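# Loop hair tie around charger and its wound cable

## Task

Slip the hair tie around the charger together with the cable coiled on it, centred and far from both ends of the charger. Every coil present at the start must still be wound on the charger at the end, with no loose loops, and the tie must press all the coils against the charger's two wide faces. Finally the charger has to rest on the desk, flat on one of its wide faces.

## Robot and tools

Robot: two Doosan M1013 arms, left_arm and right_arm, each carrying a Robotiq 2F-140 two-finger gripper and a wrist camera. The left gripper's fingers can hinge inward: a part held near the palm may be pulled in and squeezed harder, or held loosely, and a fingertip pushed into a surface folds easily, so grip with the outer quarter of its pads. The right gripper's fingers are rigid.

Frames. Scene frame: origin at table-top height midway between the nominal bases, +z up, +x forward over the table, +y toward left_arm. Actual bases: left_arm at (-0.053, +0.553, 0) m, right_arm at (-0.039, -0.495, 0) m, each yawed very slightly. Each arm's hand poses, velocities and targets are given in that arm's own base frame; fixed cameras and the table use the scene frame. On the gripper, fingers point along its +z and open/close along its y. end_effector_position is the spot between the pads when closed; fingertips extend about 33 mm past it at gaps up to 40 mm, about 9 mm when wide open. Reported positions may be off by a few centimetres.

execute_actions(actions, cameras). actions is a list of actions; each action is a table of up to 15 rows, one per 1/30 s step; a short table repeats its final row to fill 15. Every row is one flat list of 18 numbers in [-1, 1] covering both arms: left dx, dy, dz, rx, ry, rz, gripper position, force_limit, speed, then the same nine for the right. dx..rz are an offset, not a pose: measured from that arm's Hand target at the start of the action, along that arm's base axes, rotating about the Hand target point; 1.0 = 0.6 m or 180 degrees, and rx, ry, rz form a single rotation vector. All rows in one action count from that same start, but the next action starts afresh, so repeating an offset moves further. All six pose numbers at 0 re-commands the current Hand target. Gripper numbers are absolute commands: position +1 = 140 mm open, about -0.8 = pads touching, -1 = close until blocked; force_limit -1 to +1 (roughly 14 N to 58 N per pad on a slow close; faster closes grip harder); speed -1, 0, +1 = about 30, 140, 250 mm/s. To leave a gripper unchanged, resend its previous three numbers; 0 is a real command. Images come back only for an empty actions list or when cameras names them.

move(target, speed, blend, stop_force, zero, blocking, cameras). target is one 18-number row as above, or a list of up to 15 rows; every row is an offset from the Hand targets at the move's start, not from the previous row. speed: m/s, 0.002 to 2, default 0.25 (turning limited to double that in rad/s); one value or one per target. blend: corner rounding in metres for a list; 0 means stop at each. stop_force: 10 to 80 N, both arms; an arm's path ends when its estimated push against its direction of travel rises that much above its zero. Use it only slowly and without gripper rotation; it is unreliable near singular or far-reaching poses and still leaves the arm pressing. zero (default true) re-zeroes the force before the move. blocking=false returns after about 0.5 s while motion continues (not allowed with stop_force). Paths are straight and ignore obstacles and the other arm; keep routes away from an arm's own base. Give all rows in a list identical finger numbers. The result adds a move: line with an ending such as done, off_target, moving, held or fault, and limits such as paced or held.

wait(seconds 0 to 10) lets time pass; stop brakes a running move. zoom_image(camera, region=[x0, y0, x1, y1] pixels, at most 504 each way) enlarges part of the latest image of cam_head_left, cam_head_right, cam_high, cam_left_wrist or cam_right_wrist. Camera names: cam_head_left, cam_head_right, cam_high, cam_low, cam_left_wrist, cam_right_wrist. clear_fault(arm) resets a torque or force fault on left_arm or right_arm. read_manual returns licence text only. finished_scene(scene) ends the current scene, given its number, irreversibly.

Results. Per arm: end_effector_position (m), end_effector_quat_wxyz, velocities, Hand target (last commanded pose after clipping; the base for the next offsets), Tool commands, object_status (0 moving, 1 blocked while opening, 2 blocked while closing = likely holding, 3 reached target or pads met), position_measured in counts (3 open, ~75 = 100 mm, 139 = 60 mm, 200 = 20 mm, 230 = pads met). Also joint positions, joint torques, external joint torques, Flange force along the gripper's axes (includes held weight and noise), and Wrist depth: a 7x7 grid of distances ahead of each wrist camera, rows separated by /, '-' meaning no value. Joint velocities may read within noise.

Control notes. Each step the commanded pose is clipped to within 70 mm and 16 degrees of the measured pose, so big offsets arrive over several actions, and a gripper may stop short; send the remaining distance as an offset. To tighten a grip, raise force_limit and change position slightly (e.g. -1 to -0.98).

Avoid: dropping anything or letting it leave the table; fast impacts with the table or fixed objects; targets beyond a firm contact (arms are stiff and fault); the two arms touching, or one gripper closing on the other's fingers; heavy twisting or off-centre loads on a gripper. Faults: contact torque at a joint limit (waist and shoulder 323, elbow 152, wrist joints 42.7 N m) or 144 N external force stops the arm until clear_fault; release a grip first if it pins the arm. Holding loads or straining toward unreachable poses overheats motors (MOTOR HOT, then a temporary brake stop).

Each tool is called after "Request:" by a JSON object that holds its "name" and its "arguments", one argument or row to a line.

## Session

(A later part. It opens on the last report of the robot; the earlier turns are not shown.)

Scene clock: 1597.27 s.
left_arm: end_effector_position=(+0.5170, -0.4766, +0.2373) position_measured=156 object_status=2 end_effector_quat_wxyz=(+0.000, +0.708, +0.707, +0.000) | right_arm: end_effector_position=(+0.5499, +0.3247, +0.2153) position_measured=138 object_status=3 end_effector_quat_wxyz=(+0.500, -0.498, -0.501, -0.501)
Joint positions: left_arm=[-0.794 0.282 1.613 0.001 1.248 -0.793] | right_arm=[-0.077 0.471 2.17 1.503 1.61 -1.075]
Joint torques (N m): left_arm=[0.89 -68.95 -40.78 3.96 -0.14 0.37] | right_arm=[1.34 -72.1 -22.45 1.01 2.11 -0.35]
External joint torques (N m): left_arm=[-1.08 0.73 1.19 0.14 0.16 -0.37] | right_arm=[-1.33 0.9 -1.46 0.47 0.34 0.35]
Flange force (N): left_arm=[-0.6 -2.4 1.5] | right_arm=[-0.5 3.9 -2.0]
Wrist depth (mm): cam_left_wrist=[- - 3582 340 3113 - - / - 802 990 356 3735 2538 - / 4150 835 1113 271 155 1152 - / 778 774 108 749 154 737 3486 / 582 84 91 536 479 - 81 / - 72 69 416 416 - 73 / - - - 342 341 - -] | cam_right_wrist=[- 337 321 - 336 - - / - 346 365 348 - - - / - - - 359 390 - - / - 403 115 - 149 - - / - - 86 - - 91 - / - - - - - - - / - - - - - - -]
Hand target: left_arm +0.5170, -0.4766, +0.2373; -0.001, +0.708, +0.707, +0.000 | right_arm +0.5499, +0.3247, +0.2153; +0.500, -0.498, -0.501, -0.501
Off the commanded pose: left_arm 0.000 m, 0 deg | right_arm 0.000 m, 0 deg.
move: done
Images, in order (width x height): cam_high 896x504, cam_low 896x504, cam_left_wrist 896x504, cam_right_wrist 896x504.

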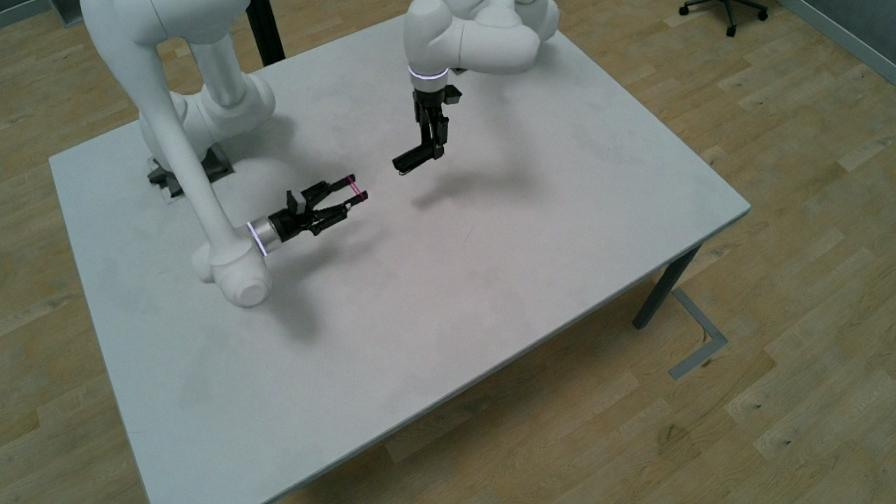

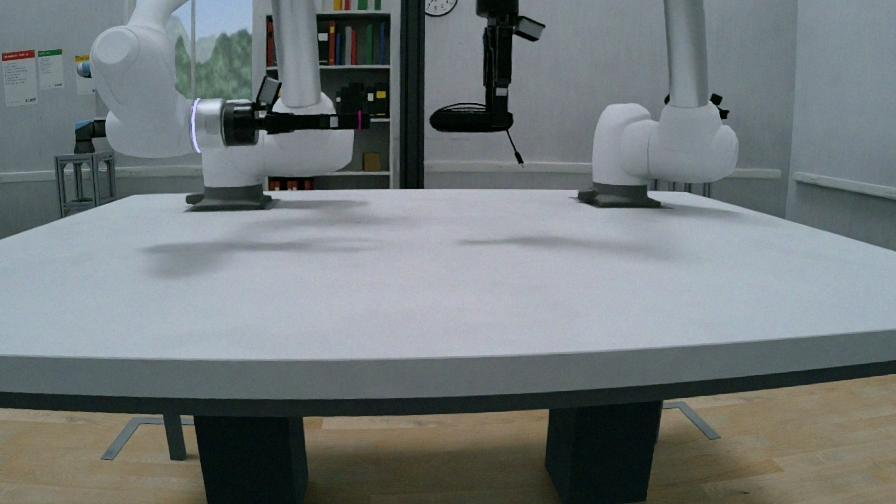

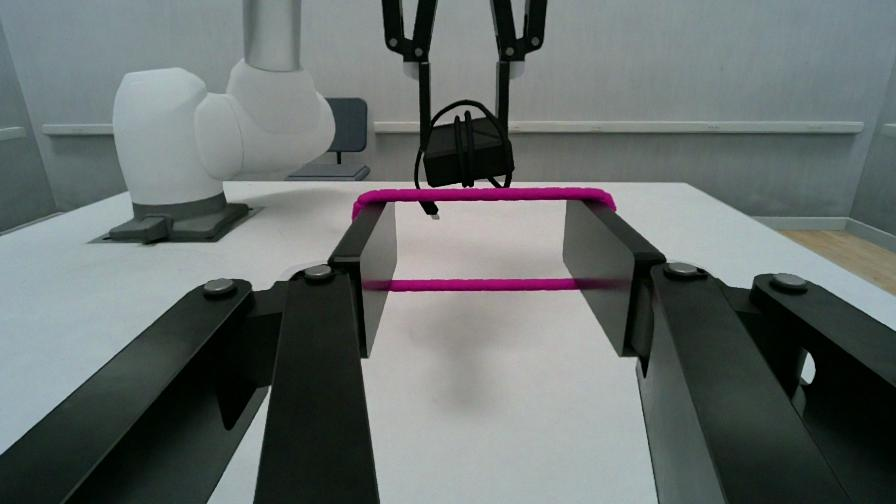

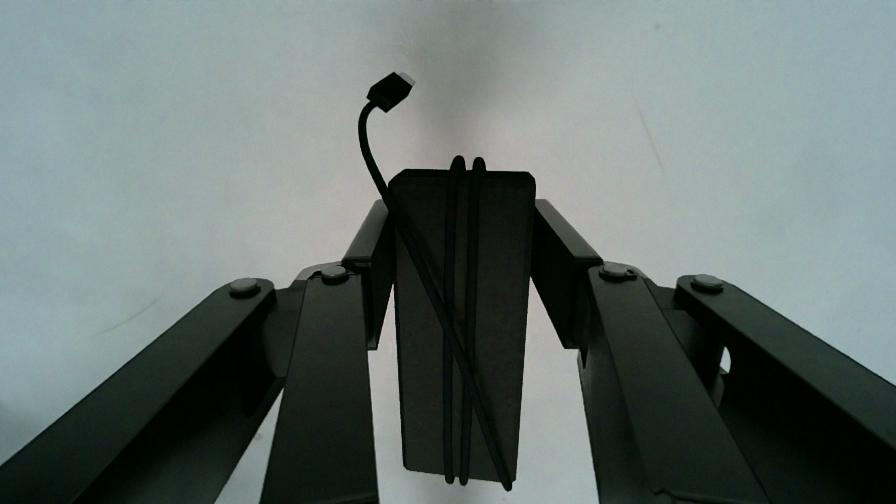

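Request:
{"name": "move", "arguments": {
  "target": [0,0,0,0,0,0,-1,1,-1,0,0.156,0.053,-0.222,-0.0373,0.0136,-0.07,0.6,-1],
  "speed": 0.12,
  "cameras": ["cam_low","cam_right_wrist","cam_left_wrist"]
}}

Request:
{"name": "zoom_image", "arguments": {
  "camera": "cam_low",
  "region": [360, 60, 560, 185]
}}

Request:
{"name": "zoom_image", "arguments": {
  "camera": "cam_left_wrist",
  "region": [340, 60, 640, 380]
}}

Scene clock: 1723.40 s.
left_arm: end_effector_position=(+0.5170, -0.4766, +0.2373) position_measured=156 object_status=2 end_effector_quat_wxyz=(-0.001, +0.708, +0.707, +0.000) | right_arm: end_effector_position=(+0.5499, +0.4183, +0.2471) position_measured=138 object_status=3 end_effector_quat_wxyz=(-0.281, +0.599, +0.680, +0.317)
Joint positions: left_arm=[-0.794 0.282 1.613 0.001 1.248 -0.793] | right_arm=[0.228 0.168 1.976 1.033 1.056 -0.47]
Joint torques (N m): left_arm=[-0.18 -69.57 -41.2 3.92 -0.08 0.32] | right_arm=[2.15 -56.33 -36.93 3.06 0.42 -0.41]
External joint torques (N m): left_arm=[0.03 1.24 1.57 0.18 0.11 -0.32] | right_arm=[-2.13 0.73 -1.32 0.6 0.31 0.42]
Flange force (N): left_arm=[0.5 -1.2 2.3] | right_arm=[-1.2 4.1 -2.5]
Wrist depth (mm): cam_left_wrist=[520 538 554 227 575 612 641 / 472 483 500 202 525 548 565 / 434 440 456 182 475 499 509 / 396 409 117 424 155 454 460 / 374 84 91 393 389 - 81 / - 72 69 366 371 - 73 / - - - 342 345 - -] | cam_right_wrist=[- - - - - - 349 / - - - 354 - 360 372 / - 380 373 - 380 392 377 / - 398 117 - 149 408 402 / - - 86 - - 91 436 / - - - 167 - - - / - - - - - - -]
Hand target: left_arm +0.5170, -0.4766, +0.2373; -0.001, +0.708, +0.707, +0.000 | right_arm +0.5499, +0.4183, +0.2471; -0.281, +0.599, +0.680, +0.317
Off the commanded pose: left_arm 0.000 m, 0 deg | right_arm 0.000 m, 0 deg.
move: done
Images, in order (width x height): cam_low 896x504, cam_left_wrist 896x504, cam_right_wrist 896x504.

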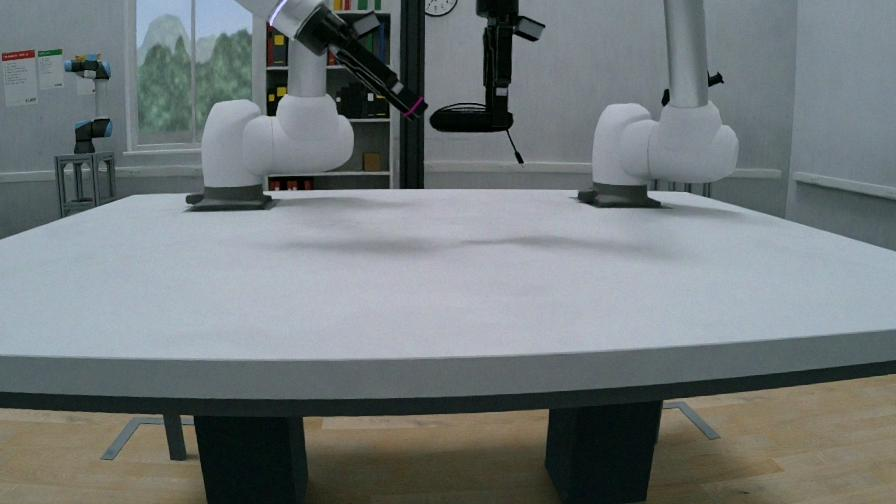

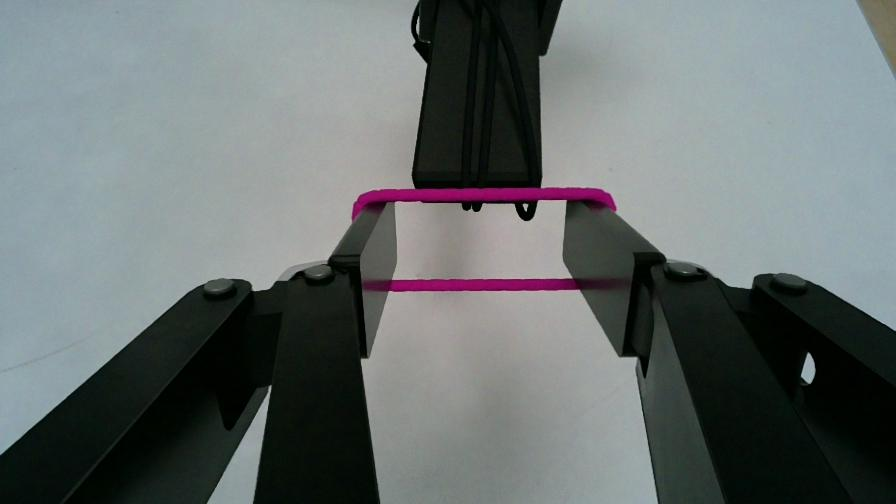

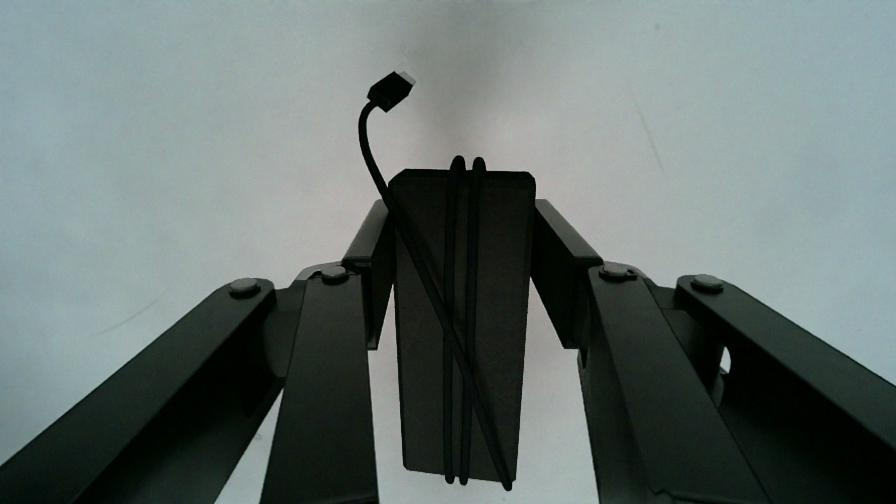

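Scaled by 2.520 from the camera's 896x504 image, which has a finer 1280x720 frame.

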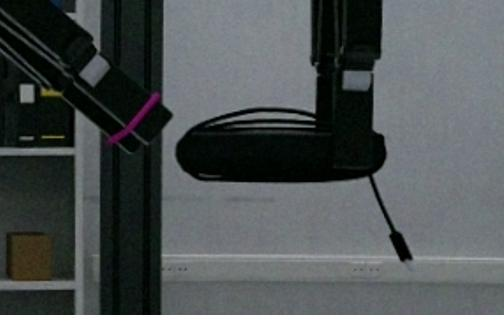

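Scaled by 1.575 from the camera's 896x504 image, which has a finer 1280x720 frame.

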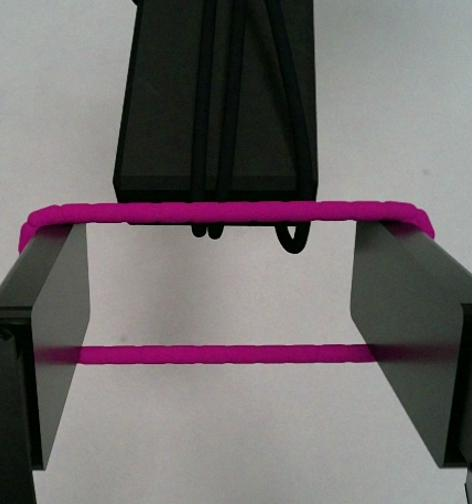

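Request:
{"name": "move", "arguments": {
  "target": [
    [0,0,0,0,0,0,-1,1,-1,0,0.042,0,0,0,0,-0.07,0.6,-1],
    [0,0,0,0,0,0,-1,1,-1,0,0.0343,-0.041,0.111,0,0,-0.07,0.6,-1]
  ],
  "speed": 0.05,
  "cameras": ["cam_low","cam_left_wrist"]
}}

Request:
{"name": "zoom_image", "arguments": {
  "camera": "cam_low",
  "region": [360, 60, 560, 185]
}}

Request:
{"name": "zoom_image", "arguments": {
  "camera": "cam_left_wrist",
  "region": [340, 60, 640, 380]
}}

Scene clock: 1749.67 s.
left_arm: end_effector_position=(+0.5170, -0.4766, +0.2373) position_measured=156 object_status=2 end_effector_quat_wxyz=(-0.001, +0.708, +0.707, +0.000) | right_arm: end_effector_position=(+0.5499, +0.4389, +0.2225) position_measured=138 object_status=3 end_effector_quat_wxyz=(-0.380, +0.541, +0.614, +0.430)
Joint positions: left_arm=[-0.794 0.282 1.613 0.001 1.248 -0.793] | right_arm=[0.164 0.299 2.092 1.441 1.21 -0.893]
Joint torques (N m): left_arm=[0.92 -69 -40.92 3.91 -0.12 0.29] | right_arm=[1.68 -64.59 -30.57 1.66 1.52 -0.29]
External joint torques (N m): left_arm=[-0.93 0.7 1.29 0.2 0.15 -0.29] | right_arm=[-1.68 1.26 -1.96 0.5 0.32 0.29]
Flange force (N): left_arm=[-0.2 -2.3 1.7] | right_arm=[-1.4 5.6 -1.3]
Wrist depth (mm): cam_left_wrist=[650 774 914 236 987 3845 - / 624 655 695 201 765 857 3582 / 514 533 563 162 594 633 2668 / 434 447 114 167 154 538 557 / 380 84 91 414 400 - 81 / - 72 68 358 375 - 73 / - - - 318 323 - -] | cam_right_wrist=[- - - 340 335 327 347 / - - 355 364 357 - - / 373 370 - - 382 - - / - 384 115 - 137 - - / - - 86 - - 91 - / - - - 169 - - - / - - - 189 - - -]
Hand target: left_arm +0.5170, -0.4766, +0.2373; -0.001, +0.708, +0.707, +0.000 | right_arm +0.5499, +0.4389, +0.2225; -0.380, +0.541, +0.614, +0.430
Off the commanded pose: left_arm 0.000 m, 0 deg | right_arm 0.000 m, 0 deg.
move: done
Images, in order (width x height): cam_low 896x504, cam_left_wrist 896x504.

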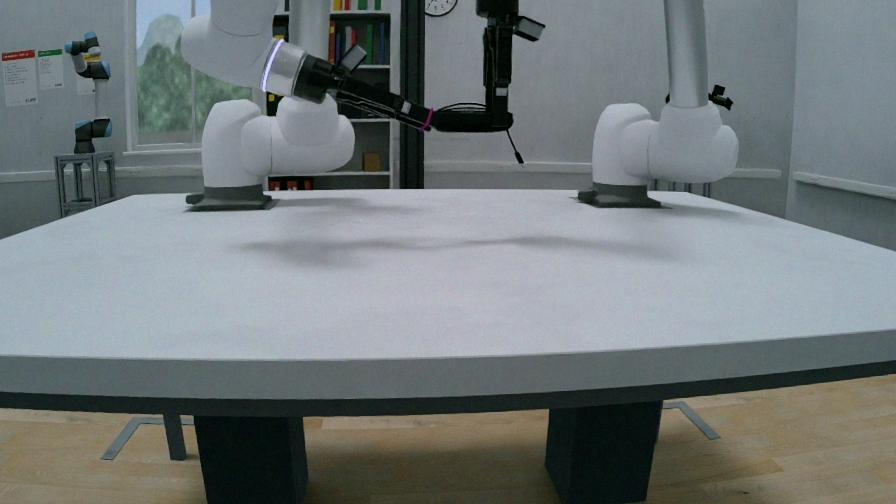

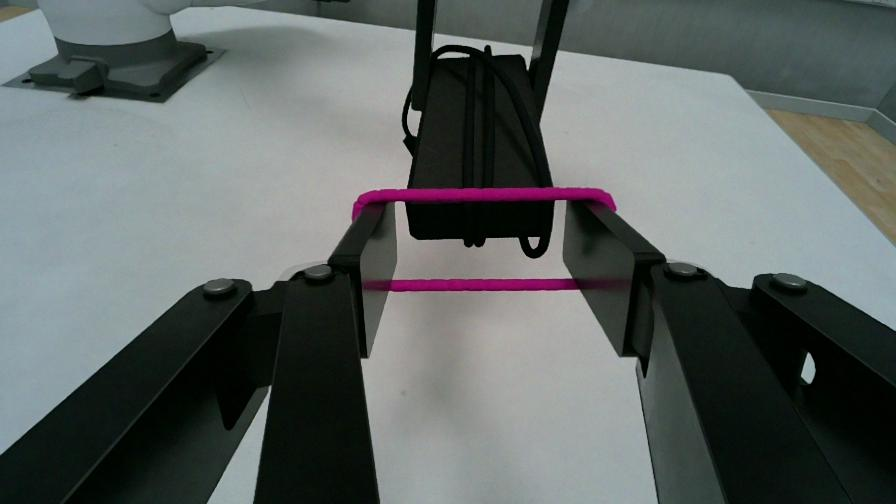

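Scaled by 2.520 from the camera's 896x504 image, which has a finer 1280x720 frame.

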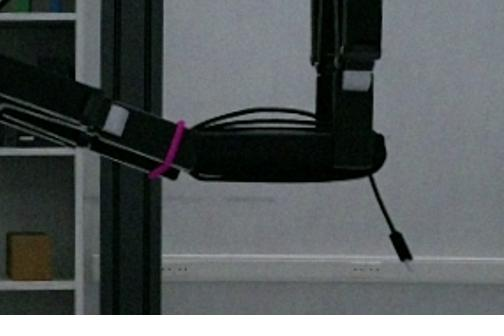

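Scaled by 1.575 from the camera's 896x504 image, which has a finer 1280x720 frame.

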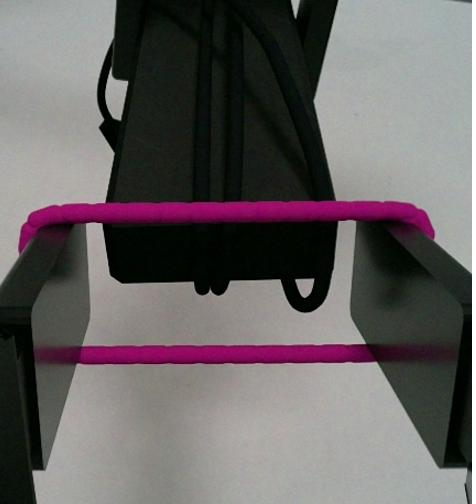

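Request:
{"name": "move", "arguments": {
  "target": [
    [0,0,0,0,0,0,-1,1,-1,0,0.01,0,0,0,0,-0.07,0.6,-1],
    [0,0,0,0,0,0,-1,1,-1,0,0.012,-0.0125,0,0,0,-0.07,0.6,-1]
  ],
  "speed": 0.03,
  "cameras": ["cam_low","cam_left_wrist"]
}}

Request:
{"name": "zoom_image", "arguments": {
  "camera": "cam_low",
  "region": [360, 60, 560, 185]
}}

Request:
{"name": "zoom_image", "arguments": {
  "camera": "cam_left_wrist",
  "region": [340, 60, 640, 380]
}}

Scene clock: 1763.87 s.
left_arm: end_effector_position=(+0.5170, -0.4766, +0.2373) position_measured=156 object_status=2 end_effector_quat_wxyz=(-0.001, +0.708, +0.707, +0.000) | right_arm: end_effector_position=(+0.5499, +0.4461, +0.2150) position_measured=138 object_status=3 end_effector_quat_wxyz=(-0.380, +0.541, +0.614, +0.430)
Joint positions: left_arm=[-0.794 0.282 1.613 0.001 1.248 -0.793] | right_arm=[0.177 0.312 2.094 1.455 1.2 -0.907]
Joint torques (N m): left_arm=[-0.66 -70.76 -42.81 3.5 -0.93 0.35] | right_arm=[3.16 -64.38 -29.59 1.35 1.26 -0.29]
External joint torques (N m): left_arm=[0.3 2.47 3.14 0.59 0.95 -0.35] | right_arm=[-3.14 0.17 -2.56 0.74 0.6 0.3]
Flange force (N): left_arm=[1.4 -1.6 3.4] | right_arm=[-0.7 5.8 -4.3]
Wrist depth (mm): cam_left_wrist=[636 780 880 246 238 - - / 620 641 677 195 751 827 3582 / 490 523 553 154 563 638 714 / 421 442 117 162 154 528 552 / 372 84 91 403 387 - 81 / - 72 69 350 362 - 73 / - - - 310 315 - -] | cam_right_wrist=[333 - 334 - - 330 - / 346 348 - 359 - - - / 374 - 375 151 - - - / 395 - 115 153 149 - - / 417 - 86 - - 91 436 / - - - - - - - / - - - 197 - - -]
Hand target: left_arm +0.5170, -0.4766, +0.2373; -0.001, +0.708, +0.707, +0.000 | right_arm +0.5499, +0.4461, +0.2150; -0.380, +0.541, +0.614, +0.430
Off the commanded pose: left_arm 0.000 m, 0 deg | right_arm 0.000 m, 0 deg.
move: done
Images, in order (width x height): cam_low 896x504, cam_left_wrist 896x504.

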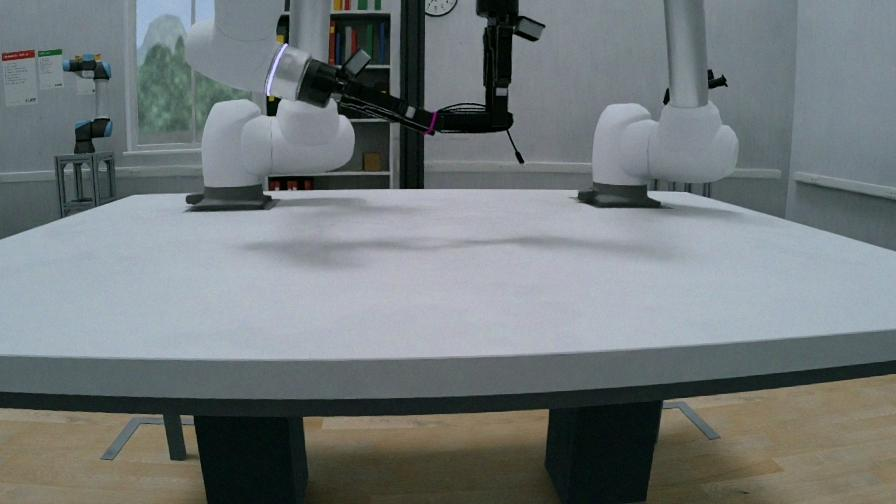

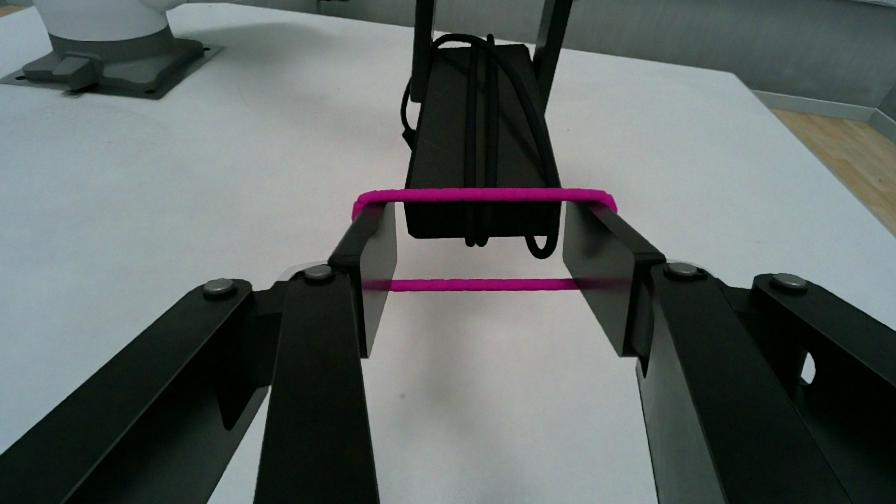

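Scaled by 2.520 from the camera's 896x504 image, which has a finer 1280x720 frame.

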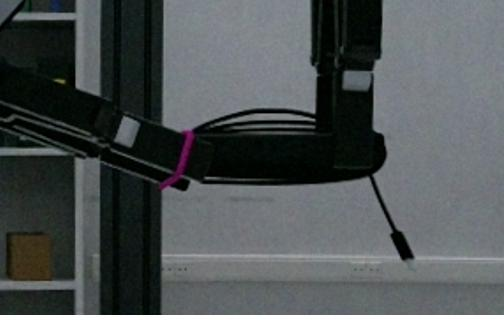

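Scaled by 1.575 from the camera's 896x504 image, which has a finer 1280x720 frame.

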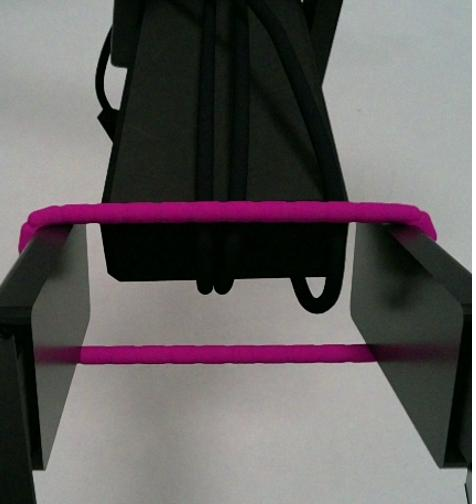

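Request:
{"name": "move", "arguments": {
  "target": [
    [0,0,0,0,0,0,-1,1,-1,0.005,0.03,0,0,0,0,-0.07,0.6,-1],
    [0,0,0,0,0,0,-1,1,-1,0.005,0.045,-0.005,0.11,0,0,-0.07,0.6,-1]
  ],
  "speed": 0.03,
  "cameras": ["cam_low","cam_left_wrist"]
}}

Request:
{"name": "zoom_image", "arguments": {
  "camera": "cam_low",
  "region": [360, 60, 560, 185]
}}

Request:
{"name": "zoom_image", "arguments": {
  "camera": "cam_left_wrist",
  "region": [340, 60, 640, 380]
}}

Scene clock: 1785.23 s.
left_arm: end_effector_position=(+0.5170, -0.4766, +0.2373) position_measured=156 object_status=2 end_effector_quat_wxyz=(-0.001, +0.708, +0.707, +0.000) | right_arm: end_effector_position=(+0.5529, +0.4731, +0.2120) position_measured=138 object_status=3 end_effector_quat_wxyz=(+0.468, -0.468, -0.531, -0.529)
Joint positions: left_arm=[-0.794 0.282 1.613 0.001 1.248 -0.793] | right_arm=[0.188 0.493 2.131 1.732 1.477 -1.186]
Joint torques (N m): left_arm=[-0.39 -71.34 -43.11 3.54 -0.54 0.29] | right_arm=[2.19 -73.7 -22.48 -0.03 1.07 -0.3]
External joint torques (N m): left_arm=[0.22 2.93 3.46 0.56 0.57 -0.29] | right_arm=[-2.11 -1.01 -2.65 1.03 1.36 0.31]
Flange force (N): left_arm=[1.5 -1.7 4.7] | right_arm=[1.6 4.9 -2.3]
Wrist depth (mm): cam_left_wrist=[607 703 785 - 205 - - / 630 707 846 238 218 - - / 669 797 1033 152 145 - - / 589 646 108 132 131 872 - / 472 84 91 506 135 - 81 / - 72 69 412 424 - 73 / - - - 338 349 - -] | cam_right_wrist=[343 - - - - - - / - - 351 350 - 359 - / - - 377 148 - 374 - / 394 - 115 157 149 400 - / - - 86 - - 91 405 / - - - 179 - - - / - - - 197 - - -]
Hand target: left_arm +0.5170, -0.4766, +0.2373; -0.001, +0.708, +0.707, +0.000 | right_arm +0.5529, +0.4731, +0.2120; +0.468, -0.468, -0.531, -0.529
Off the commanded pose: left_arm 0.000 m, 0 deg | right_arm 0.000 m, 0 deg.
move: done
Images, in order (width x height): cam_low 896x504, cam_left_wrist 896x504.

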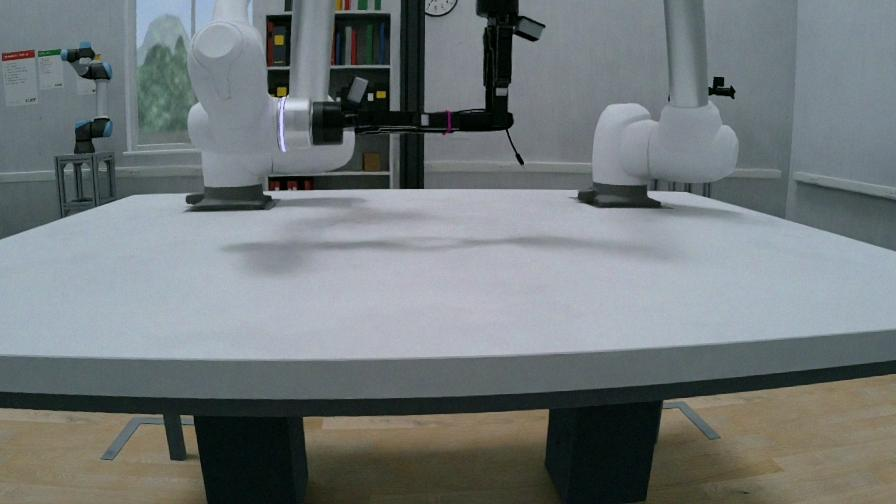

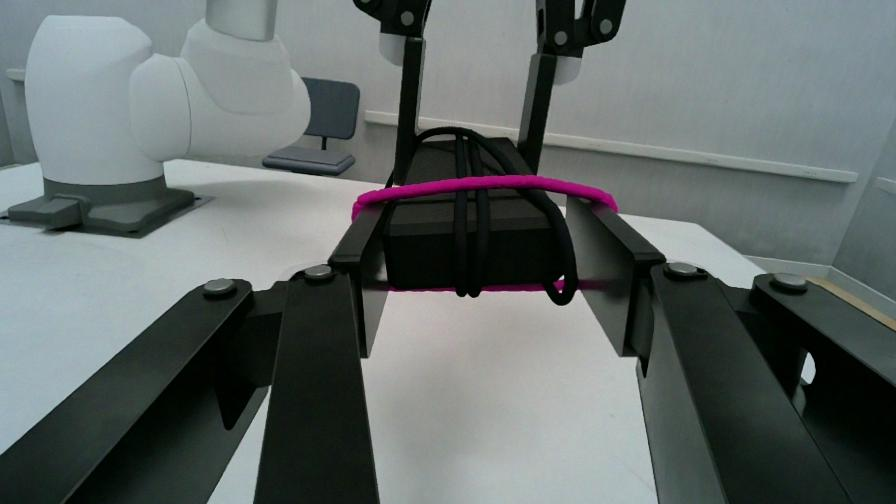

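Scaled by 2.520 from the camera's 896x504 image, which has a finer 1280x720 frame.

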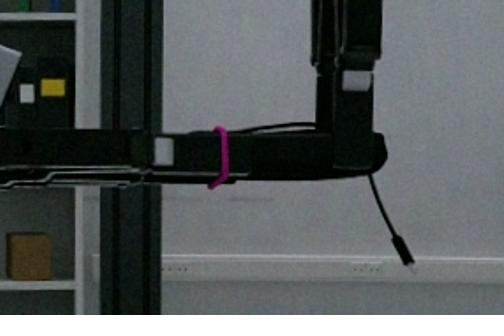

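Scaled by 1.575 from the camera's 896x504 image, which has a finer 1280x720 frame.

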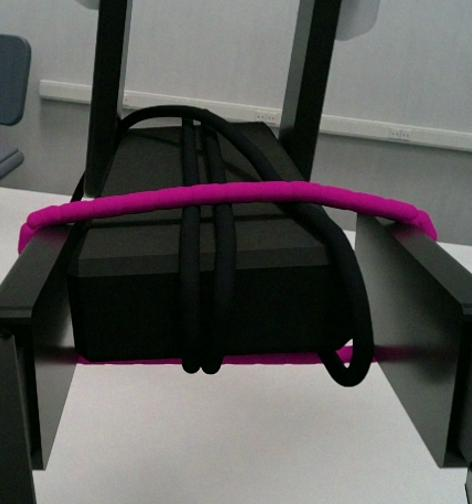

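Request:
{"name": "move", "arguments": {
  "target": [0,0,0,0,0,0,-1,1,-1,0,0.035,0,0,0,0,-0.07,0.6,-1],
  "speed": 0.03,
  "cameras": ["cam_low","cam_left_wrist"]
}}

Request:
{"name": "zoom_image", "arguments": {
  "camera": "cam_low",
  "region": [360, 60, 560, 185]
}}

Request:
{"name": "zoom_image", "arguments": {
  "camera": "cam_left_wrist",
  "region": [340, 60, 640, 380]
}}

Scene clock: 1808.73 s.
left_arm: end_effector_position=(+0.5170, -0.4766, +0.2373) position_measured=156 object_status=2 end_effector_quat_wxyz=(-0.001, +0.708, +0.707, +0.000) | right_arm: end_effector_position=(+0.5529, +0.4941, +0.2120) position_measured=138 object_status=3 end_effector_quat_wxyz=(+0.468, -0.468, -0.531, -0.529)
Joint positions: left_arm=[-0.794 0.282 1.613 0.001 1.248 -0.793] | right_arm=[0.224 0.499 2.12 1.763 1.459 -1.184]
Joint torques (N m): left_arm=[-0.24 -71.52 -43.15 3.6 -0.44 0.37] | right_arm=[2.43 -73.99 -22.69 0 0.97 -0.26]
External joint torques (N m): left_arm=[0.22 3.18 3.54 0.5 0.46 -0.37] | right_arm=[-2.4 -1.39 -2.74 0.95 1.46 0.27]
Flange force (N): left_arm=[1.3 -1.7 5.1] | right_arm=[2.0 4.9 -2.8]
Wrist depth (mm): cam_left_wrist=[594 709 684 - 184 4933 - / 601 694 812 3352 199 - - / 644 780 1033 154 147 3683 3735 / 589 652 112 111 114 908 3845 / 468 84 91 119 115 - 81 / - 72 68 407 424 - 73 / - - - 338 348 - -] | cam_right_wrist=[329 334 - - - - - / - 347 357 360 - 367 - / - 382 377 153 - 375 - / - - 115 152 150 403 408 / - - 86 - - 91 - / - - - 180 - - - / - - - 192 - - -]
Hand target: left_arm +0.5170, -0.4766, +0.2373; -0.001, +0.708, +0.707, +0.000 | right_arm +0.5529, +0.4941, +0.2120; +0.468, -0.468, -0.531, -0.529
Off the commanded pose: left_arm 0.000 m, 0 deg | right_arm 0.000 m, 0 deg.
move: done
Images, in order (width x height): cam_low 896x504, cam_left_wrist 896x504.

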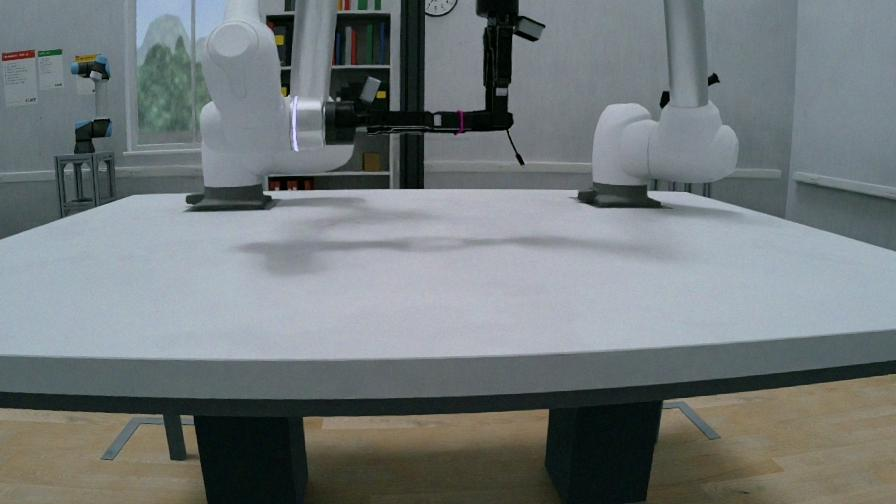

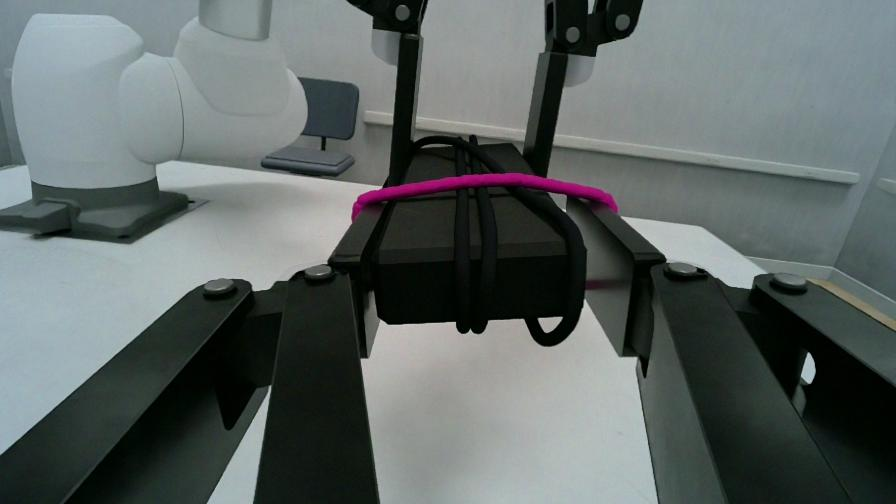

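Scaled by 2.520 from the camera's 896x504 image, which has a finer 1280x720 frame.

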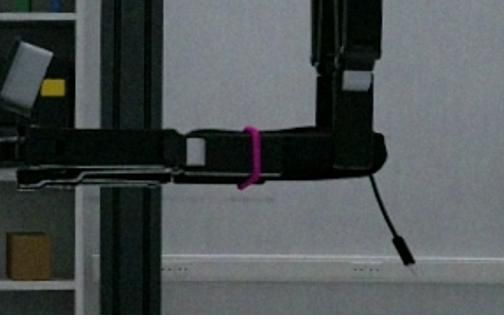

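Scaled by 1.575 from the camera's 896x504 image, which has a finer 1280x720 frame.

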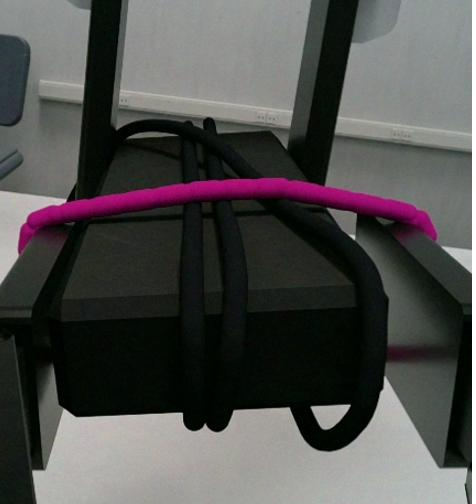

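Request:
{"name": "move", "arguments": {
  "target": [0,0,0,0,0,0,-1,1,-1,-0.0035,0.038,0,0,0,0,-0.07,0.6,-1],
  "speed": 0.03,
  "cameras": ["cam_low","cam_left_wrist","cam_right_wrist"]
}}

Request:
{"name": "zoom_image", "arguments": {
  "camera": "cam_low",
  "region": [360, 60, 560, 185]
}}

Request:
{"name": "zoom_image", "arguments": {
  "camera": "cam_left_wrist",
  "region": [340, 60, 640, 380]
}}

Scene clock: 1821.63 s.
left_arm: end_effector_position=(+0.5170, -0.4766, +0.2373) position_measured=156 object_status=2 end_effector_quat_wxyz=(-0.001, +0.708, +0.707, +0.000) | right_arm: end_effector_position=(+0.5508, +0.5169, +0.2120) position_measured=138 object_status=3 end_effector_quat_wxyz=(+0.468, -0.468, -0.531, -0.529)
Joint positions: left_arm=[-0.794 0.282 1.613 0.001 1.248 -0.793] | right_arm=[0.263 0.503 2.111 1.797 1.438 -1.183]
Joint torques (N m): left_arm=[-0.57 -71.56 -43.03 3.61 -0.45 0.27] | right_arm=[2.96 -74.53 -22.82 -0.07 0.89 -0.29]
External joint torques (N m): left_arm=[0.4 3.26 3.4 0.49 0.48 -0.27] | right_arm=[-2.86 -1.64 -2.86 0.94 1.55 0.29]
Flange force (N): left_arm=[1.3 -1.1 5.0] | right_arm=[2.3 5.2 -3.5]
Wrist depth (mm): cam_left_wrist=[573 677 - 3189 164 3582 3396 / 582 679 817 4150 198 - - / 615 765 1017 159 176 - - / 576 644 108 106 102 833 - / 465 84 89 90 88 - 81 / - 72 69 384 387 - 73 / - - - 339 347 - -] | cam_right_wrist=[- - - 329 - - 351 / - 357 354 - 374 - - / - 374 - 149 - 378 383 / - - 123 - 137 - 400 / - - 92 169 - 91 423 / - - - 172 - - - / - - - 199 - - -]
Hand target: left_arm +0.5170, -0.4766, +0.2373; -0.001, +0.708, +0.707, +0.000 | right_arm +0.5508, +0.5169, +0.2120; +0.468, -0.468, -0.531, -0.529
Off the commanded pose: left_arm 0.000 m, 0 deg | right_arm 0.000 m, 0 deg.
move: done
Images, in order (width x height): cam_low 896x504, cam_left_wrist 896x504, cam_right_wrist 896x504.

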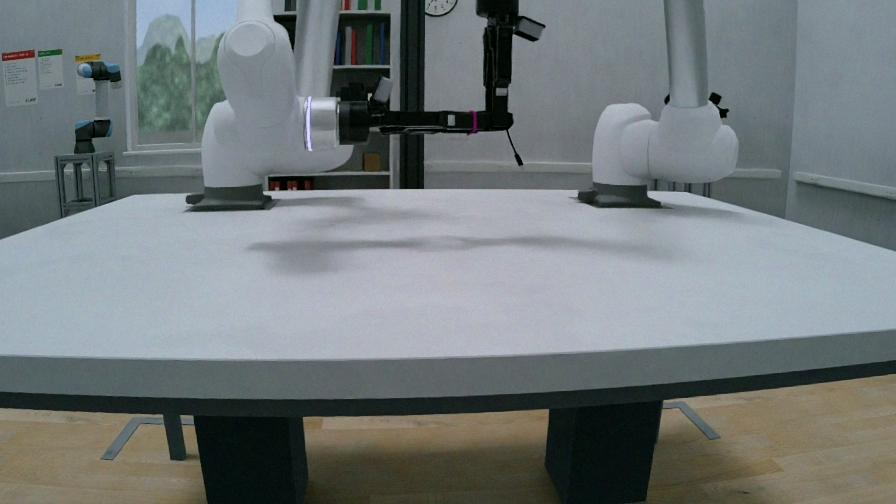

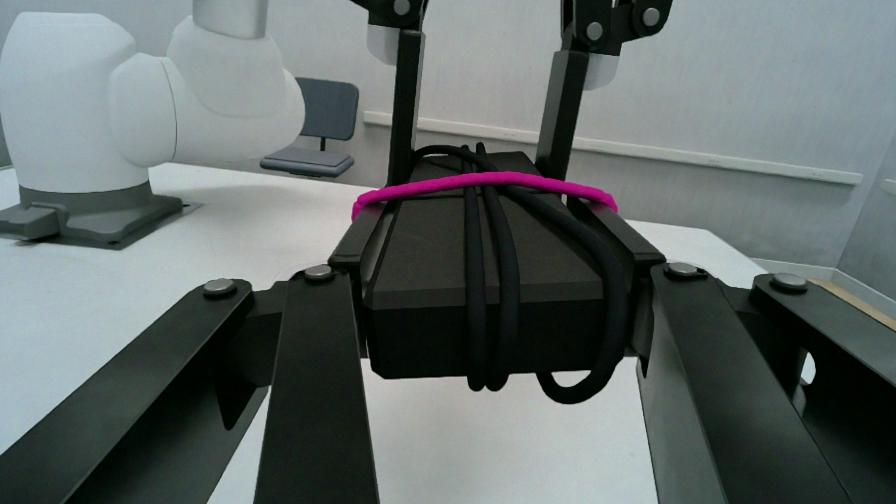

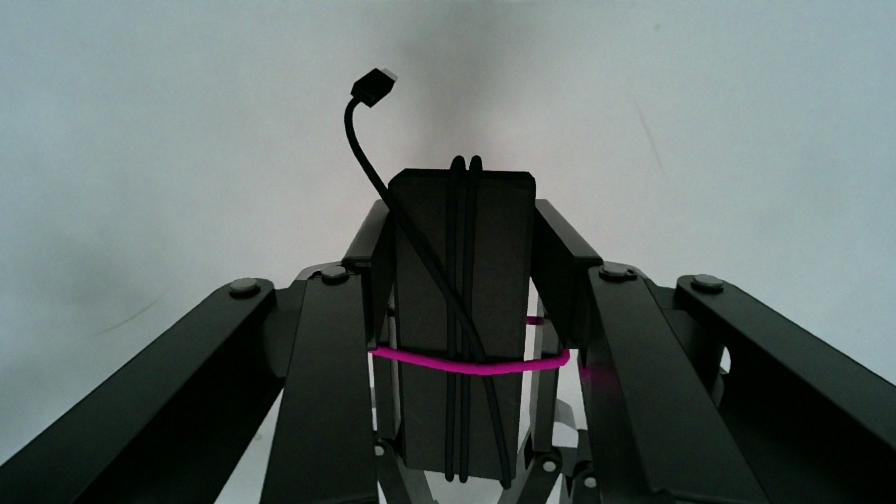

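Scaled by 2.520 from the camera's 896x504 image, which has a finer 1280x720 frame.

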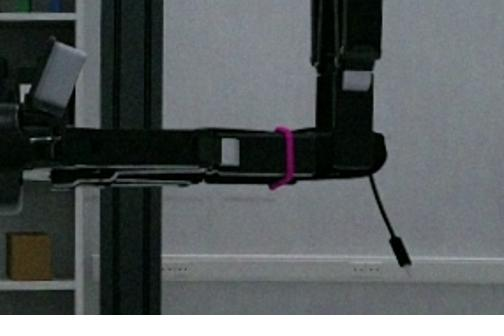

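Scaled by 1.575 from the camera's 896x504 image, which has a finer 1280x720 frame.

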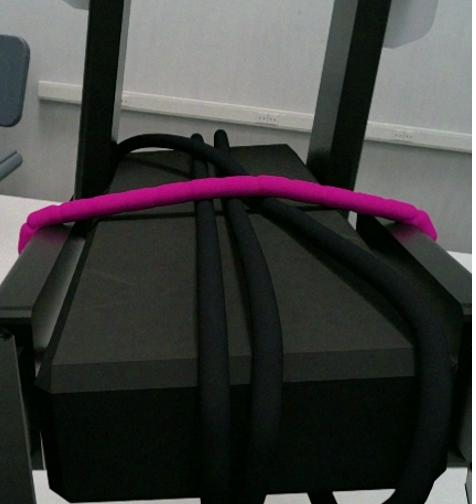

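Request:
{"name": "move", "arguments": {
  "target": [
    [0,0,0,0,0,0,-1,1,-1,-0.002,-0.022,0,0,0,0,-0.07,0.6,-1],
    [0,0,0,0,0,0,-1,1,-1,-0.002,-0.022,0,0,0,0,-1,-0.7,-1]
  ],
  "speed": 0.03,
  "cameras": ["cam_low","cam_left_wrist","cam_right_wrist"]
}}

Request:
{"name": "zoom_image", "arguments": {
  "camera": "cam_low",
  "region": [360, 60, 560, 185]
}}

Request:
{"name": "zoom_image", "arguments": {
  "camera": "cam_right_wrist",
  "region": [340, 150, 640, 504]
}}

Scene clock: 1928.43 s.
left_arm: end_effector_position=(+0.5170, -0.4766, +0.2373) position_measured=156 object_status=2 end_effector_quat_wxyz=(-0.001, +0.708, +0.707, +0.000) | right_arm: end_effector_position=(+0.5495, +0.5037, +0.2119) position_measured=153 object_status=2 end_effector_quat_wxyz=(+0.468, -0.468, -0.531, -0.529)
Joint positions: left_arm=[-0.794 0.282 1.613 0.001 1.248 -0.793] | right_arm=[0.242 0.498 2.121 1.778 1.45 -1.186]
Joint torques (N m): left_arm=[-3.75 -71.29 -42.77 1.92 -0.64 0.36] | right_arm=[1.92 -74.1 -25.12 1.29 0.39 -0.24]
External joint torques (N m): left_arm=[3.42 2.62 2.99 2.18 0.66 -0.36] | right_arm=[-1.93 -1.41 -0.46 -0.38 2.05 0.25]
Flange force (N): left_arm=[4.2 1.8 3.8] | right_arm=[2.0 1.1 -5.7]
Wrist depth (mm): cam_left_wrist=[593 681 - 177 176 - 3228 / 601 686 3150 3735 180 - - / 629 790 1029 154 3631 4022 - / 585 633 114 109 103 866 - / 467 81 80 106 104 89 81 / - 69 - 407 422 - 73 / - - - 340 346 - -] | cam_right_wrist=[- 327 333 - - 346 - / 363 - 344 - - 361 - / - 360 - 360 - - 370 / - - 114 158 136 - 422 / - - 86 163 - 91 429 / - - - 177 - - - / - - - 194 - - -]
Hand target: left_arm +0.5170, -0.4766, +0.2373; -0.001, +0.708, +0.707, +0.000 | right_arm +0.5496, +0.5037, +0.2120; +0.468, -0.468, -0.531, -0.529
Off the commanded pose: left_arm 0.000 m, 0 deg | right_arm 0.000 m, 0 deg.
move: done
Images, in order (width x height): cam_low 896x504, cam_left_wrist 896x504, cam_right_wrist 896x504.

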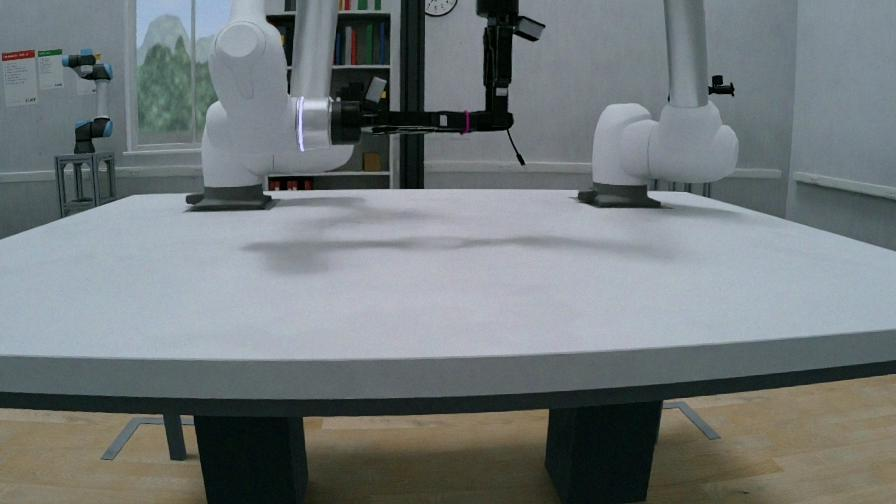

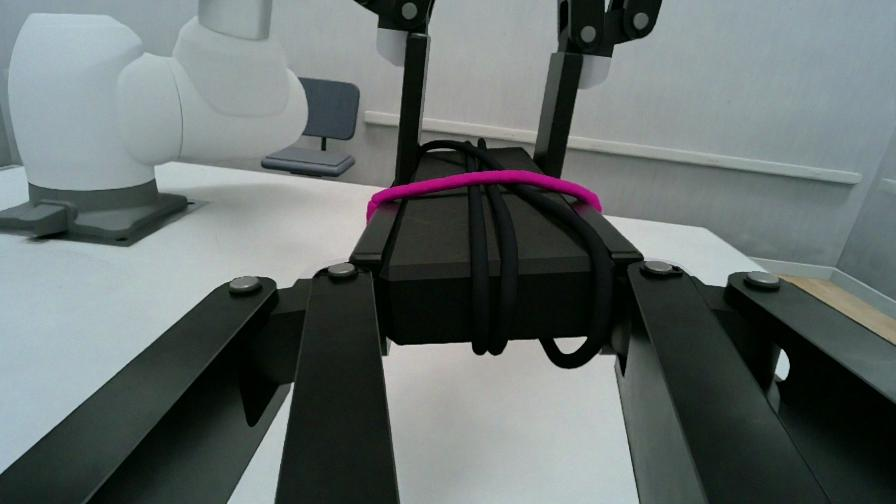

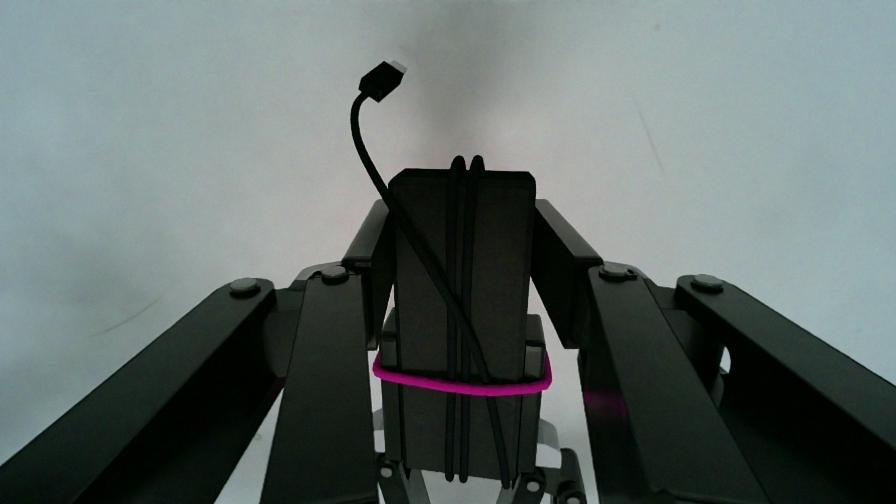

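Scaled by 2.520 from the camera's 896x504 image, which has a finer 1280x720 frame.

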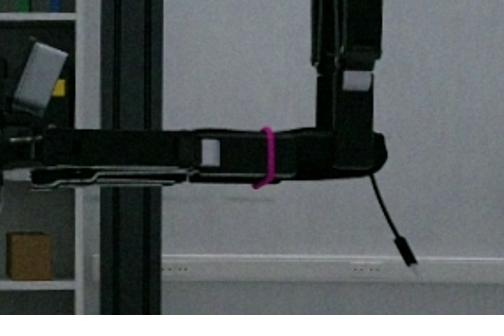

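Scaled by 1.424 from the camera's 896x504 image, which has a finer 1280x720 frame.

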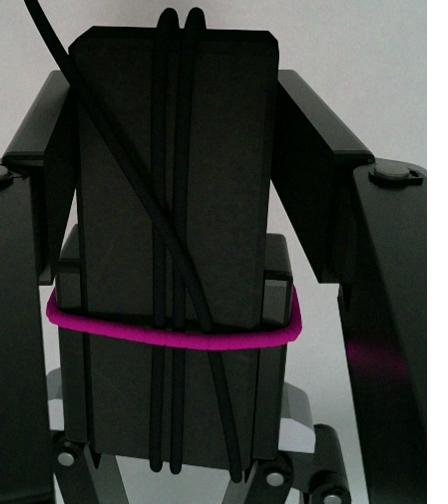

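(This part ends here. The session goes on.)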